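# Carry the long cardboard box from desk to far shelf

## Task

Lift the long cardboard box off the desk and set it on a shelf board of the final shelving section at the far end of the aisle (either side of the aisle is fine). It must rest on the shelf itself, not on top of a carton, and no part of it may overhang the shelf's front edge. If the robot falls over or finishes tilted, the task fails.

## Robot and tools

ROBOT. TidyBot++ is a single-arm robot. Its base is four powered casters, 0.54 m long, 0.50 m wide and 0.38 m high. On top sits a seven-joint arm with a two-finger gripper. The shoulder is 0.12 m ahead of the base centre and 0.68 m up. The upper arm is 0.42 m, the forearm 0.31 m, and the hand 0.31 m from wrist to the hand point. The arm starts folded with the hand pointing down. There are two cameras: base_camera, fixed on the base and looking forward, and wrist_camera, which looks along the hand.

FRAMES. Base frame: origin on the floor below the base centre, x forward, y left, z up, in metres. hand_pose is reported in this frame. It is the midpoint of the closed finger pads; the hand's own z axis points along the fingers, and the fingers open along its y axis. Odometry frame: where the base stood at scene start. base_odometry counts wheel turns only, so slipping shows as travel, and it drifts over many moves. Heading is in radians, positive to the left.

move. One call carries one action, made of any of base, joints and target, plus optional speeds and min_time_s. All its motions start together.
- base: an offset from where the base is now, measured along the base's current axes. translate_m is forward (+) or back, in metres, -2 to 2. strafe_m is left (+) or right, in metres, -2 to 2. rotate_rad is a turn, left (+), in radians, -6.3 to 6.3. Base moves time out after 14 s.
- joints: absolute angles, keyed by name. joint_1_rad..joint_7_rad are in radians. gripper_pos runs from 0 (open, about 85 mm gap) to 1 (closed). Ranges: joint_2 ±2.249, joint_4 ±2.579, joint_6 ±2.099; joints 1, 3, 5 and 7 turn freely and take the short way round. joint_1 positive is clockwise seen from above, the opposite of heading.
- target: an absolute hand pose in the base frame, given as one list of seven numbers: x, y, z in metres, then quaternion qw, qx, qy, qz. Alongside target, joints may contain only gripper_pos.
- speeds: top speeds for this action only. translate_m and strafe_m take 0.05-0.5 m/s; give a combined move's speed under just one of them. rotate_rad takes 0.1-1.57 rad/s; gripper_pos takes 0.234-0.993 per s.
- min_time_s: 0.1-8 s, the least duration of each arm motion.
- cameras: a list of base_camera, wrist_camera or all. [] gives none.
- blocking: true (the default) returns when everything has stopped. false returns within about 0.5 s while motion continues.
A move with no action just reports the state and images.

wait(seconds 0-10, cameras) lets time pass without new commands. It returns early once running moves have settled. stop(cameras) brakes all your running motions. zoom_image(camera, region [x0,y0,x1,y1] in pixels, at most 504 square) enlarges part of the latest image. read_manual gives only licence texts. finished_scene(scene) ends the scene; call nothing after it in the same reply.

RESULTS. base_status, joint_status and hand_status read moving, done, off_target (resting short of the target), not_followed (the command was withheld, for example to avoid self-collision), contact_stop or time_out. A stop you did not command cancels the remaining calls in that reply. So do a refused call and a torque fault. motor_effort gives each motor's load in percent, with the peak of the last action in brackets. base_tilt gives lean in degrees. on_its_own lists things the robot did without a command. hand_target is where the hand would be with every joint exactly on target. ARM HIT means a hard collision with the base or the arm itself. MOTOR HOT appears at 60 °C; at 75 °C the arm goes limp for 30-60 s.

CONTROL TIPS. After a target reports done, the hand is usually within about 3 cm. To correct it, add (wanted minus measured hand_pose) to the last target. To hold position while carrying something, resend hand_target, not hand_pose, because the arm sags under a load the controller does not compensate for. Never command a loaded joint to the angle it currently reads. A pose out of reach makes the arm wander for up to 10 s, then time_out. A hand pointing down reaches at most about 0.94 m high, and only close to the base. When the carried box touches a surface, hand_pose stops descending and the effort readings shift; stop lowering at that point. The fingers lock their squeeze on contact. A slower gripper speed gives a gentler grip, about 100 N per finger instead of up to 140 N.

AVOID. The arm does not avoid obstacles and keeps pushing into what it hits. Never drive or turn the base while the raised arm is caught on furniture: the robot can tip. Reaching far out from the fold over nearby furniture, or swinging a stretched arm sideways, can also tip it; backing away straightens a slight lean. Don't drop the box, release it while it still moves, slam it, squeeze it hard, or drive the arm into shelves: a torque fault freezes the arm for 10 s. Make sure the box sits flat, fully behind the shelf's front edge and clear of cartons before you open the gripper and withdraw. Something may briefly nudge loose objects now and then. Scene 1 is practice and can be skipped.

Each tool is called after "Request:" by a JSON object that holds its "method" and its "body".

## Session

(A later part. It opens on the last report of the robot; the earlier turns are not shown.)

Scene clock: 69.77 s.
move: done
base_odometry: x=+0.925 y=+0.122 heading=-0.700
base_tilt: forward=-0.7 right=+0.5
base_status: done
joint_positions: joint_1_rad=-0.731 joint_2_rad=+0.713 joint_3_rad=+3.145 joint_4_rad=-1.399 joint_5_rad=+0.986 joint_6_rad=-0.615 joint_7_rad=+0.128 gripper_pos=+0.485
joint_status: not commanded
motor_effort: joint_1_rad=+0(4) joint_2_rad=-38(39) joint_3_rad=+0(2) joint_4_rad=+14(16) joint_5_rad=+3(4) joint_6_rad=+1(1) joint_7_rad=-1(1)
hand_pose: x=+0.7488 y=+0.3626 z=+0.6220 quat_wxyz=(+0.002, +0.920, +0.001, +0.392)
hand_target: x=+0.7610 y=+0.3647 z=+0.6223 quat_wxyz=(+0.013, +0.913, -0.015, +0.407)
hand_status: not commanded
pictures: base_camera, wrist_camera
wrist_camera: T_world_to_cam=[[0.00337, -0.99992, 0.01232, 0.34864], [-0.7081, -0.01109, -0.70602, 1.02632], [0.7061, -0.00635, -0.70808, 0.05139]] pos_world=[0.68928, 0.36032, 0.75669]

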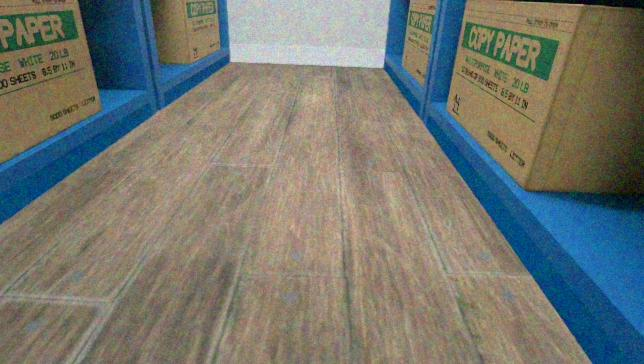

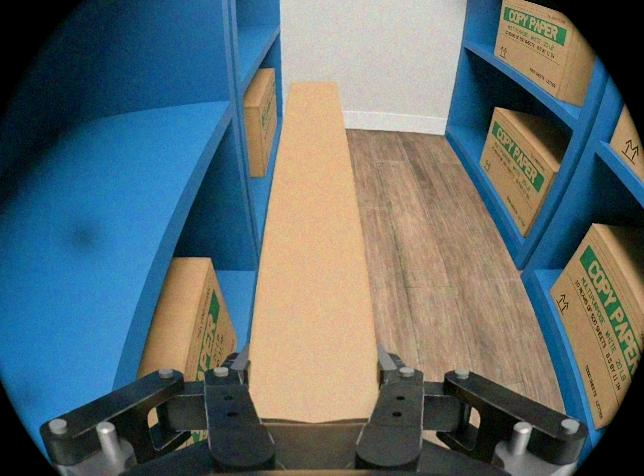

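Request:
{"method": "move", "body": {"base": {"strafe_m": 0.03}, "speeds": {"strafe_m": 0.2}}}

Request:
{"method": "move", "body": {"base": {"translate_m": 0.98}, "speeds": {"translate_m": 0.4}, "cameras": ["wrist_camera", "base_camera"]}}

Scene clock: 71.13 s.
move: done
base_odometry: x=+0.945 y=+0.145 heading=-0.700
base_tilt: forward=-0.7 right=+0.5
base_status: done
joint_positions: joint_1_rad=-0.738 joint_2_rad=+0.716 joint_3_rad=+3.145 joint_4_rad=-1.397 joint_5_rad=+0.986 joint_6_rad=-0.615 joint_7_rad=+0.128 gripper_pos=+0.485
joint_status: not commanded
motor_effort: joint_1_rad=+0(4) joint_2_rad=-38(39) joint_3_rad=+0(2) joint_4_rad=+15(16) joint_5_rad=+3(3) joint_6_rad=+1(2) joint_7_rad=-1(1)
hand_pose: x=+0.7466 y=+0.3677 z=+0.6213 quat_wxyz=(+0.001, +0.920, +0.004, +0.392)
hand_target: x=+0.7610 y=+0.3647 z=+0.6223 quat_wxyz=(+0.013, +0.913, -0.015, +0.407)
hand_status: not commanded
pictures: none

Scene clock: 74.57 s.
move: done
base_odometry: x=+1.695 y=-0.486 heading=-0.700
base_tilt: forward=-0.7 right=+0.5
base_status: done
joint_positions: joint_1_rad=-0.738 joint_2_rad=+0.716 joint_3_rad=+3.145 joint_4_rad=-1.396 joint_5_rad=+0.987 joint_6_rad=-0.616 joint_7_rad=+0.128 gripper_pos=+0.485
joint_status: not commanded
motor_effort: joint_1_rad=+2(4) joint_2_rad=-38(40) joint_3_rad=+1(1) joint_4_rad=+15(16) joint_5_rad=+3(4) joint_6_rad=+1(2) joint_7_rad=-1(1)
hand_pose: x=+0.7469 y=+0.3677 z=+0.6211 quat_wxyz=(+0.001, +0.920, +0.004, +0.392)
hand_target: x=+0.7610 y=+0.3647 z=+0.6223 quat_wxyz=(+0.013, +0.913, -0.015, +0.407)
hand_status: not commanded
pictures: base_camera, wrist_camera
wrist_camera: T_world_to_cam=[[0.01087, -0.99985, 0.01341, 0.34745], [-0.70785, -0.01717, -0.70615, 1.02649], [0.70628, -0.00182, -0.70793, 0.05029]] pos_world=[0.68731, 0.36511, 0.75579]

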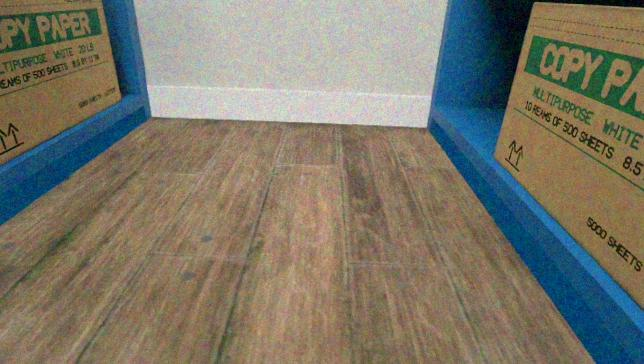

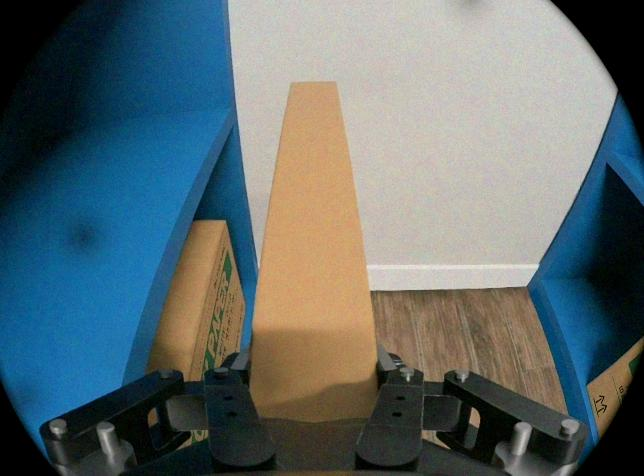

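Request:
{"method": "move", "body": {"base": {"translate_m": 0.04}, "speeds": {"translate_m": 0.2}}}

Request:
{"method": "move", "body": {"base": {"strafe_m": 0.12}, "speeds": {"strafe_m": 0.15}, "cameras": ["wrist_camera", "base_camera"]}}

Scene clock: 75.97 s.
move: done
base_odometry: x=+1.725 y=-0.512 heading=-0.699
base_tilt: forward=-0.6 right=+0.5
base_status: done
joint_positions: joint_1_rad=-0.735 joint_2_rad=+0.719 joint_3_rad=+3.145 joint_4_rad=-1.394 joint_5_rad=+0.988 joint_6_rad=-0.616 joint_7_rad=+0.128 gripper_pos=+0.485
joint_status: not commanded
motor_effort: joint_1_rad=+1(5) joint_2_rad=-38(40) joint_3_rad=+0(2) joint_4_rad=+14(16) joint_5_rad=+3(4) joint_6_rad=+1(1) joint_7_rad=+0(1)
hand_pose: x=+0.7486 y=+0.3660 z=+0.6205 quat_wxyz=(+0.002, +0.920, +0.003, +0.392)
hand_target: x=+0.7610 y=+0.3647 z=+0.6223 quat_wxyz=(+0.013, +0.913, -0.015, +0.407)
hand_status: not commanded
pictures: none

Scene clock: 77.37 s.
move: done
base_odometry: x=+1.803 y=-0.420 heading=-0.699
base_tilt: forward=-0.7 right=+0.6
base_status: done
joint_positions: joint_1_rad=-0.737 joint_2_rad=+0.719 joint_3_rad=+3.145 joint_4_rad=-1.394 joint_5_rad=+0.988 joint_6_rad=-0.616 joint_7_rad=+0.128 gripper_pos=+0.485
joint_status: not commanded
motor_effort: joint_1_rad=+1(6) joint_2_rad=-38(40) joint_3_rad=+0(2) joint_4_rad=+15(16) joint_5_rad=+3(3) joint_6_rad=+1(2) joint_7_rad=-1(1)
hand_pose: x=+0.7479 y=+0.3672 z=+0.6204 quat_wxyz=(+0.002, +0.920, +0.004, +0.392)
hand_target: x=+0.7610 y=+0.3647 z=+0.6223 quat_wxyz=(+0.013, +0.913, -0.015, +0.407)
hand_status: not commanded
pictures: base_camera, wrist_camera
wrist_camera: T_world_to_cam=[[0.01023, -0.99983, 0.01505, 0.34645], [-0.70747, -0.01787, -0.70652, 1.0269], [0.70667, -0.00342, -0.70754, 0.04917]] pos_world=[0.68821, 0.36491, 0.7551]

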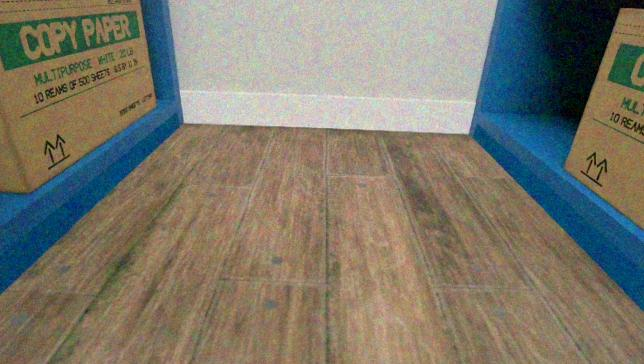

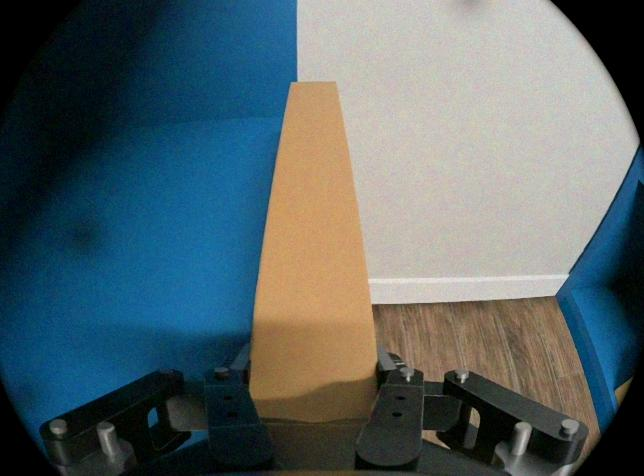

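Request:
{"method": "move", "body": {"base": {"strafe_m": 0.1}, "speeds": {"strafe_m": 0.15}, "cameras": ["wrist_camera", "base_camera"]}}

Scene clock: 78.83 s.
move: done
base_odometry: x=+1.868 y=-0.344 heading=-0.700
base_tilt: forward=-0.7 right=+0.5
base_status: done
joint_positions: joint_1_rad=-0.739 joint_2_rad=+0.719 joint_3_rad=+3.145 joint_4_rad=-1.394 joint_5_rad=+0.988 joint_6_rad=-0.617 joint_7_rad=+0.128 gripper_pos=+0.485
joint_status: not commanded
motor_effort: joint_1_rad=+0(5) joint_2_rad=-38(40) joint_3_rad=+0(3) joint_4_rad=+15(16) joint_5_rad=+3(3) joint_6_rad=+1(2) joint_7_rad=-1(1)
hand_pose: x=+0.7473 y=+0.3680 z=+0.6203 quat_wxyz=(+0.002, +0.920, +0.005, +0.392)
hand_target: x=+0.7610 y=+0.3647 z=+0.6223 quat_wxyz=(+0.013, +0.913, -0.015, +0.407)
hand_status: not commanded
pictures: base_camera, wrist_camera
wrist_camera: T_world_to_cam=[[0.01116, -0.99981, 0.01582, 0.34603], [-0.70756, -0.01907, -0.70639, 1.0269], [0.70656, -0.00331, -0.70764, 0.04957]] pos_world=[0.68771, 0.36571, 0.755]

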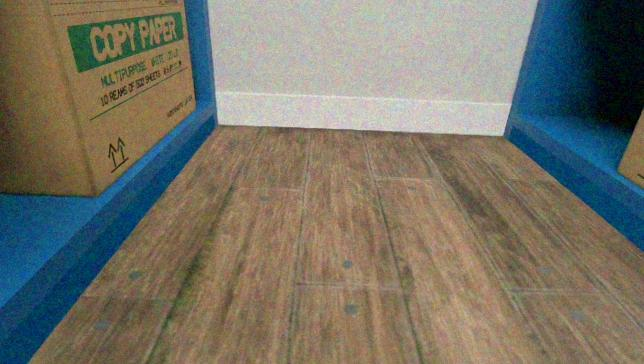

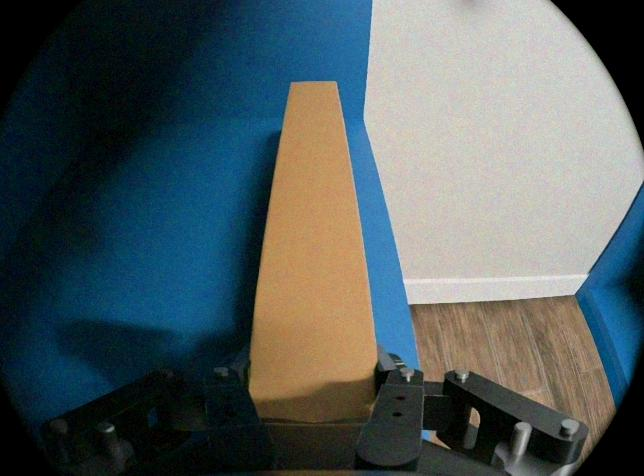

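Request:
{"method": "move", "body": {"joints": {"joint_2_rad": 0.83, "joint_4_rad": -1.486, "joint_5_rad": 1.217, "joint_6_rad": -0.50, "joint_7_rad": -0.162}, "min_time_s": 2.5, "cameras": ["wrist_camera"]}}

Scene clock: 82.23 s.
move: done
base_odometry: x=+1.868 y=-0.344 heading=-0.700
base_tilt: forward=-0.7 right=+0.5
base_status: not commanded
joint_positions: joint_1_rad=-0.739 joint_2_rad=+0.783 joint_3_rad=+3.145 joint_4_rad=-1.453 joint_5_rad=+1.163 joint_6_rad=-0.553 joint_7_rad=-0.097 gripper_pos=+0.485
joint_status: all done
motor_effort: joint_1_rad=+1(2) joint_2_rad=-36(40) joint_3_rad=+0(1) joint_4_rad=+13(16) joint_5_rad=+2(4) joint_6_rad=+0(2) joint_7_rad=+0(2)
hand_pose: x=+0.7468 y=+0.3681 z=+0.5716 quat_wxyz=(-0.004, +0.919, -0.003, +0.395)
hand_target: x=+0.7351 y=+0.3736 z=+0.5291 quat_wxyz=(-0.010, +0.927, +0.010, +0.376)
hand_status: not commanded
wrist_camera: T_world_to_cam=[[0.00118, -0.99999, -0.00279, 0.36508], [-0.70347, 0.00115, -0.71072, 0.98408], [0.71072, 0.0028, -0.70347, 0.00768]] pos_world=[0.68638, 0.36392, 0.70583]

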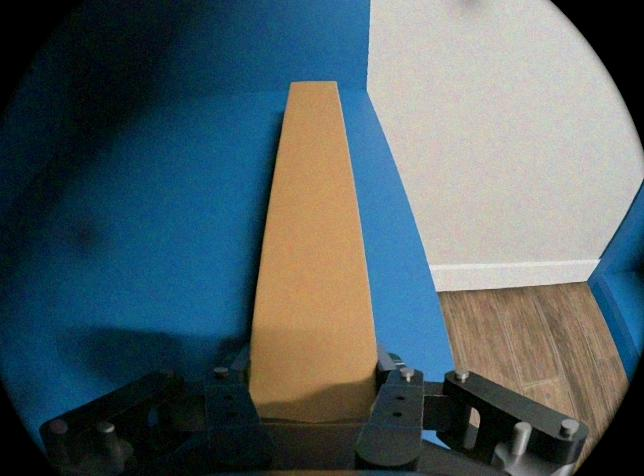

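Request:
{"method": "move", "body": {"joints": {"joint_2_rad": 0.879, "joint_4_rad": -1.497, "joint_5_rad": 1.286, "joint_6_rad": -0.485, "joint_7_rad": -0.242}, "min_time_s": 2, "cameras": ["wrist_camera"]}}

Scene clock: 84.73 s.
move: done
base_odometry: x=+1.868 y=-0.344 heading=-0.700
base_tilt: forward=-0.7 right=+0.5
base_status: not commanded
joint_positions: joint_1_rad=-0.739 joint_2_rad=+0.794 joint_3_rad=+3.145 joint_4_rad=-1.455 joint_5_rad=+1.234 joint_6_rad=-0.540 joint_7_rad=-0.176 gripper_pos=+0.485
joint_status: all done
motor_effort: joint_1_rad=+2(3) joint_2_rad=-31(37) joint_3_rad=+1(1) joint_4_rad=+11(14) joint_5_rad=+2(3) joint_6_rad=+0(1) joint_7_rad=-1(2)
hand_pose: x=+0.7527 y=+0.3719 z=+0.5708 quat_wxyz=(-0.012, +0.914, -0.006, +0.406)
hand_target: x=+0.7317 y=+0.3714 z=+0.4965 quat_wxyz=(-0.005, +0.930, +0.012, +0.368)
hand_status: not commanded
wrist_camera: T_world_to_cam=[[0.00124, -0.99983, -0.0186, 0.3777], [-0.6852, 0.0127, -0.72824, 0.97967], [0.72835, 0.01365, -0.68507, -0.02483]] pos_world=[0.68889, 0.36553, 0.70345]

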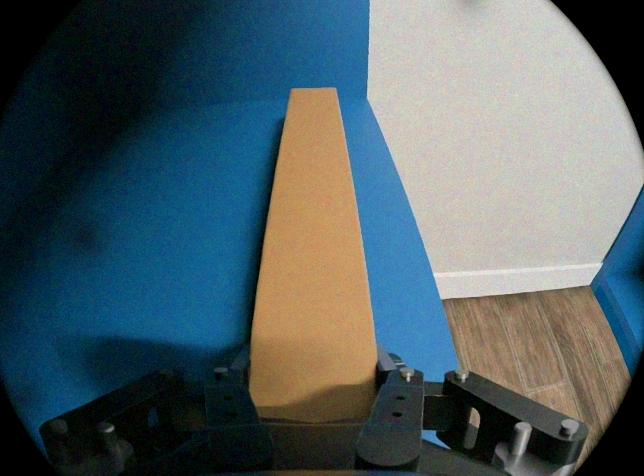

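Request:
{"method": "zoom_image", "body": {"camera": "wrist_camera", "region": [230, 60, 400, 200]}}

Request:
{"method": "zoom_image", "body": {"camera": "wrist_camera", "region": [180, 280, 480, 460]}}

Scaled by 2.965.

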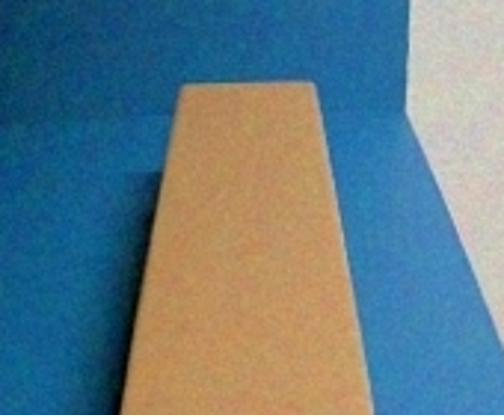

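Scaled by 1.680.

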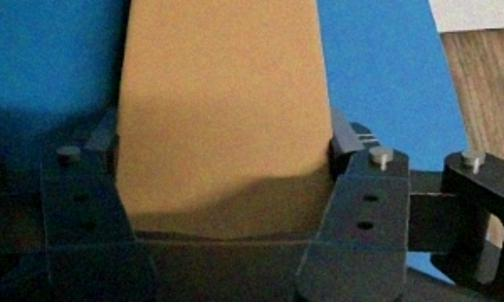

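Request:
{"method": "move", "body": {"joints": {"joint_2_rad": 0.825}, "min_time_s": 1}}

Request:
{"method": "move", "body": {"joints": {"gripper_pos": 0.46}, "speeds": {"gripper_pos": 0.234}, "cameras": ["wrist_camera"]}}

Scene clock: 86.57 s.
move: done
base_odometry: x=+1.868 y=-0.344 heading=-0.700
base_tilt: forward=-0.7 right=+0.5
base_status: not commanded
joint_positions: joint_1_rad=-0.739 joint_2_rad=+0.794 joint_3_rad=+3.145 joint_4_rad=-1.455 joint_5_rad=+1.234 joint_6_rad=-0.540 joint_7_rad=-0.176 gripper_pos=+0.485
joint_status: all done
motor_effort: joint_1_rad=+1(3) joint_2_rad=-31(32) joint_3_rad=+1(1) joint_4_rad=+13(13) joint_5_rad=+2(2) joint_6_rad=+0(1) joint_7_rad=-1(1)
hand_pose: x=+0.7527 y=+0.3719 z=+0.5708 quat_wxyz=(-0.012, +0.914, -0.006, +0.406)
hand_target: x=+0.7384 y=+0.3774 z=+0.5347 quat_wxyz=(-0.022, +0.922, +0.006, +0.387)
hand_status: not commanded
pictures: none

Scene clock: 87.27 s.
move: done
base_odometry: x=+1.868 y=-0.344 heading=-0.700
base_tilt: forward=-0.7 right=+0.5
base_status: not commanded
joint_positions: joint_1_rad=-0.739 joint_2_rad=+0.794 joint_3_rad=+3.145 joint_4_rad=-1.456 joint_5_rad=+1.236 joint_6_rad=-0.540 joint_7_rad=-0.179 gripper_pos=+0.457
joint_status: all done
motor_effort: joint_1_rad=+0(3) joint_2_rad=-35(36) joint_3_rad=-1(1) joint_4_rad=+11(12) joint_5_rad=+2(2) joint_6_rad=+0(1) joint_7_rad=-1(1)
hand_pose: x=+0.7529 y=+0.3718 z=+0.5708 quat_wxyz=(-0.012, +0.913, -0.007, +0.407)
hand_target: x=+0.7384 y=+0.3774 z=+0.5347 quat_wxyz=(-0.022, +0.922, +0.006, +0.387)
hand_status: not commanded
wrist_camera: T_world_to_cam=[[0.00092, -0.99981, -0.01939, 0.37837], [-0.68474, 0.0135, -0.72867, 0.97935], [0.72879, 0.01395, -0.68459, -0.02571]] pos_world=[0.68898, 0.36543, 0.70335]

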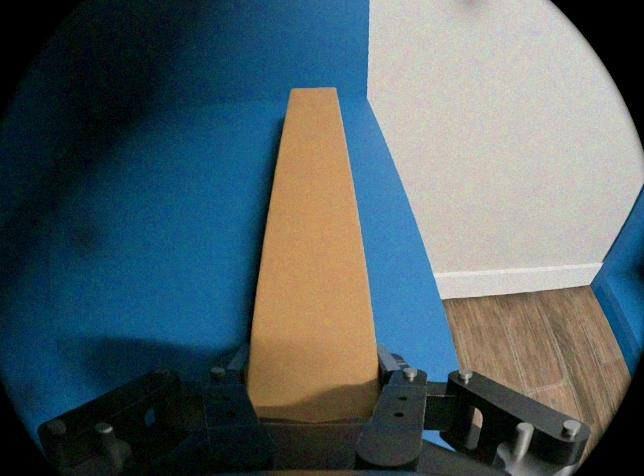

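Request:
{"method": "move", "body": {"joints": {"gripper_pos": 0.15}, "speeds": {"gripper_pos": 0.4}, "cameras": ["wrist_camera"]}}

Scene clock: 88.67 s.
move: done
base_odometry: x=+1.868 y=-0.344 heading=-0.700
base_tilt: forward=-0.7 right=+0.5
base_status: not commanded
joint_positions: joint_1_rad=-0.739 joint_2_rad=+0.794 joint_3_rad=+3.145 joint_4_rad=-1.469 joint_5_rad=+1.238 joint_6_rad=-0.536 joint_7_rad=-0.179 gripper_pos=+0.152
joint_status: all done
motor_effort: joint_1_rad=+2(2) joint_2_rad=-38(38) joint_3_rad=+0(1) joint_4_rad=+13(14) joint_5_rad=+2(3) joint_6_rad=-1(1) joint_7_rad=+0(1)
hand_pose: x=+0.7488 y=+0.3695 z=+0.5652 quat_wxyz=(-0.010, +0.916, -0.004, +0.402)
hand_target: x=+0.7384 y=+0.3774 z=+0.5347 quat_wxyz=(-0.022, +0.922, +0.006, +0.387)
hand_status: not commanded
wrist_camera: T_world_to_cam=[[0.00472, -0.99991, -0.01268, 0.36941], [-0.69203, 0.00589, -0.72184, 0.97692], [0.72185, 0.01218, -0.69194, -0.01645]] pos_world=[0.68619, 0.36383, 0.69848]

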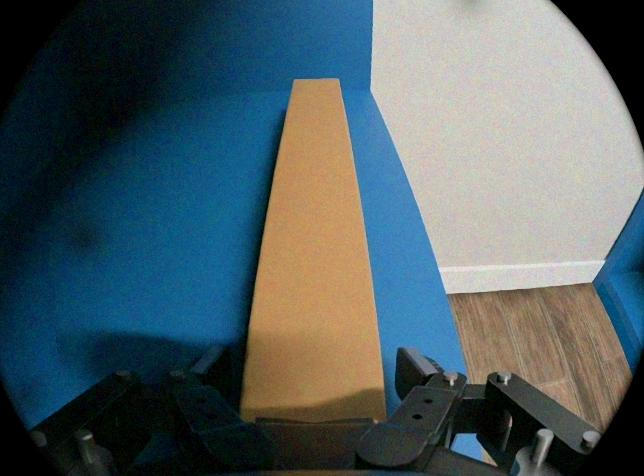

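Request:
{"method": "move", "body": {"joints": {"joint_2_rad": 0.64, "joint_4_rad": -1.35, "joint_5_rad": 0.94, "joint_6_rad": -0.665, "joint_7_rad": 0.19}, "min_time_s": 2.5, "cameras": ["wrist_camera"]}}

Scene clock: 91.60 s.
move: done
base_odometry: x=+1.868 y=-0.344 heading=-0.700
base_tilt: forward=-0.7 right=+0.5
base_status: not commanded
joint_positions: joint_1_rad=-0.738 joint_2_rad=+0.686 joint_3_rad=+3.145 joint_4_rad=-1.399 joint_5_rad=+0.998 joint_6_rad=-0.612 joint_7_rad=+0.124 gripper_pos=+0.152
joint_status: all done
motor_effort: joint_1_rad=-1(3) joint_2_rad=-39(40) joint_3_rad=+0(1) joint_4_rad=+16(16) joint_5_rad=+2(3) joint_6_rad=+1(2) joint_7_rad=-1(1)
hand_pose: x=+0.7488 y=+0.3685 z=+0.6428 quat_wxyz=(-0.007, +0.915, +0.003, +0.404)
hand_target: x=+0.7518 y=+0.3684 z=+0.6879 quat_wxyz=(-0.013, +0.909, -0.009, +0.416)
hand_status: not commanded
wrist_camera: T_world_to_cam=[[0.01531, -0.99988, -0.00267, 0.35495], [-0.68854, -0.0086, -0.72514, 1.03779], [0.72503, 0.01294, -0.68859, 0.03241]] pos_world=[0.68563, 0.36341, 0.77581]

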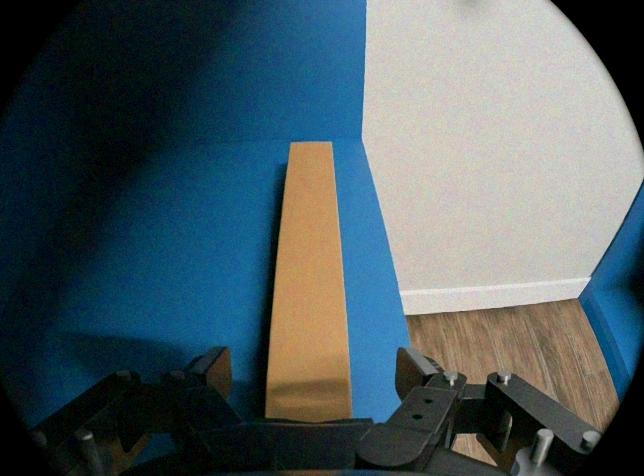

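Request:
{"method": "move", "body": {"base": {"strafe_m": -0.16}, "speeds": {"strafe_m": 0.2}, "cameras": ["wrist_camera"]}}

Scene clock: 93.17 s.
move: done
base_odometry: x=+1.765 y=-0.466 heading=-0.700
base_tilt: forward=-0.7 right=+0.6
base_status: done
joint_positions: joint_1_rad=-0.738 joint_2_rad=+0.676 joint_3_rad=+3.145 joint_4_rad=-1.390 joint_5_rad=+0.995 joint_6_rad=-0.620 joint_7_rad=+0.126 gripper_pos=+0.152
joint_status: not commanded
motor_effort: joint_1_rad=+1(5) joint_2_rad=-37(40) joint_3_rad=+0(2) joint_4_rad=+14(16) joint_5_rad=+3(3) joint_6_rad=+1(2) joint_7_rad=-1(1)
hand_pose: x=+0.7507 y=+0.3691 z=+0.6534 quat_wxyz=(-0.010, +0.912, -0.001, +0.410)
hand_target: x=+0.7518 y=+0.3684 z=+0.6879 quat_wxyz=(-0.013, +0.909, -0.009, +0.416)
hand_status: not commanded
wrist_camera: T_world_to_cam=[[0.01025, -0.99989, -0.01115, 0.3649], [-0.67999, 0.00121, -0.73322, 1.04205], [0.73315, 0.0151, -0.6799, 0.02567]] pos_world=[0.68602, 0.36322, 0.78557]

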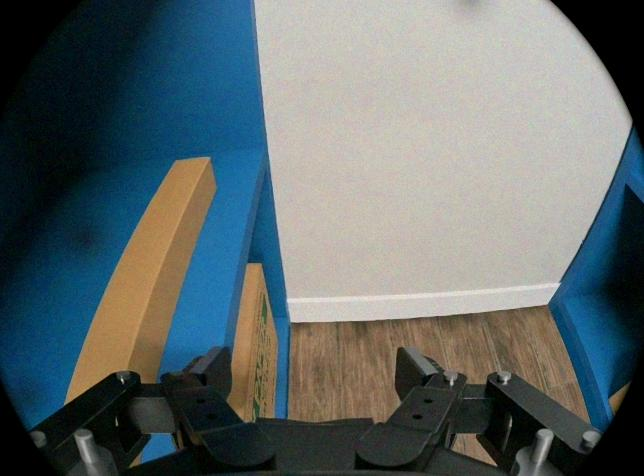

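Request:
{"method": "finished_scene", "body": {"scene": 1}}

The scene is finished: the task was done.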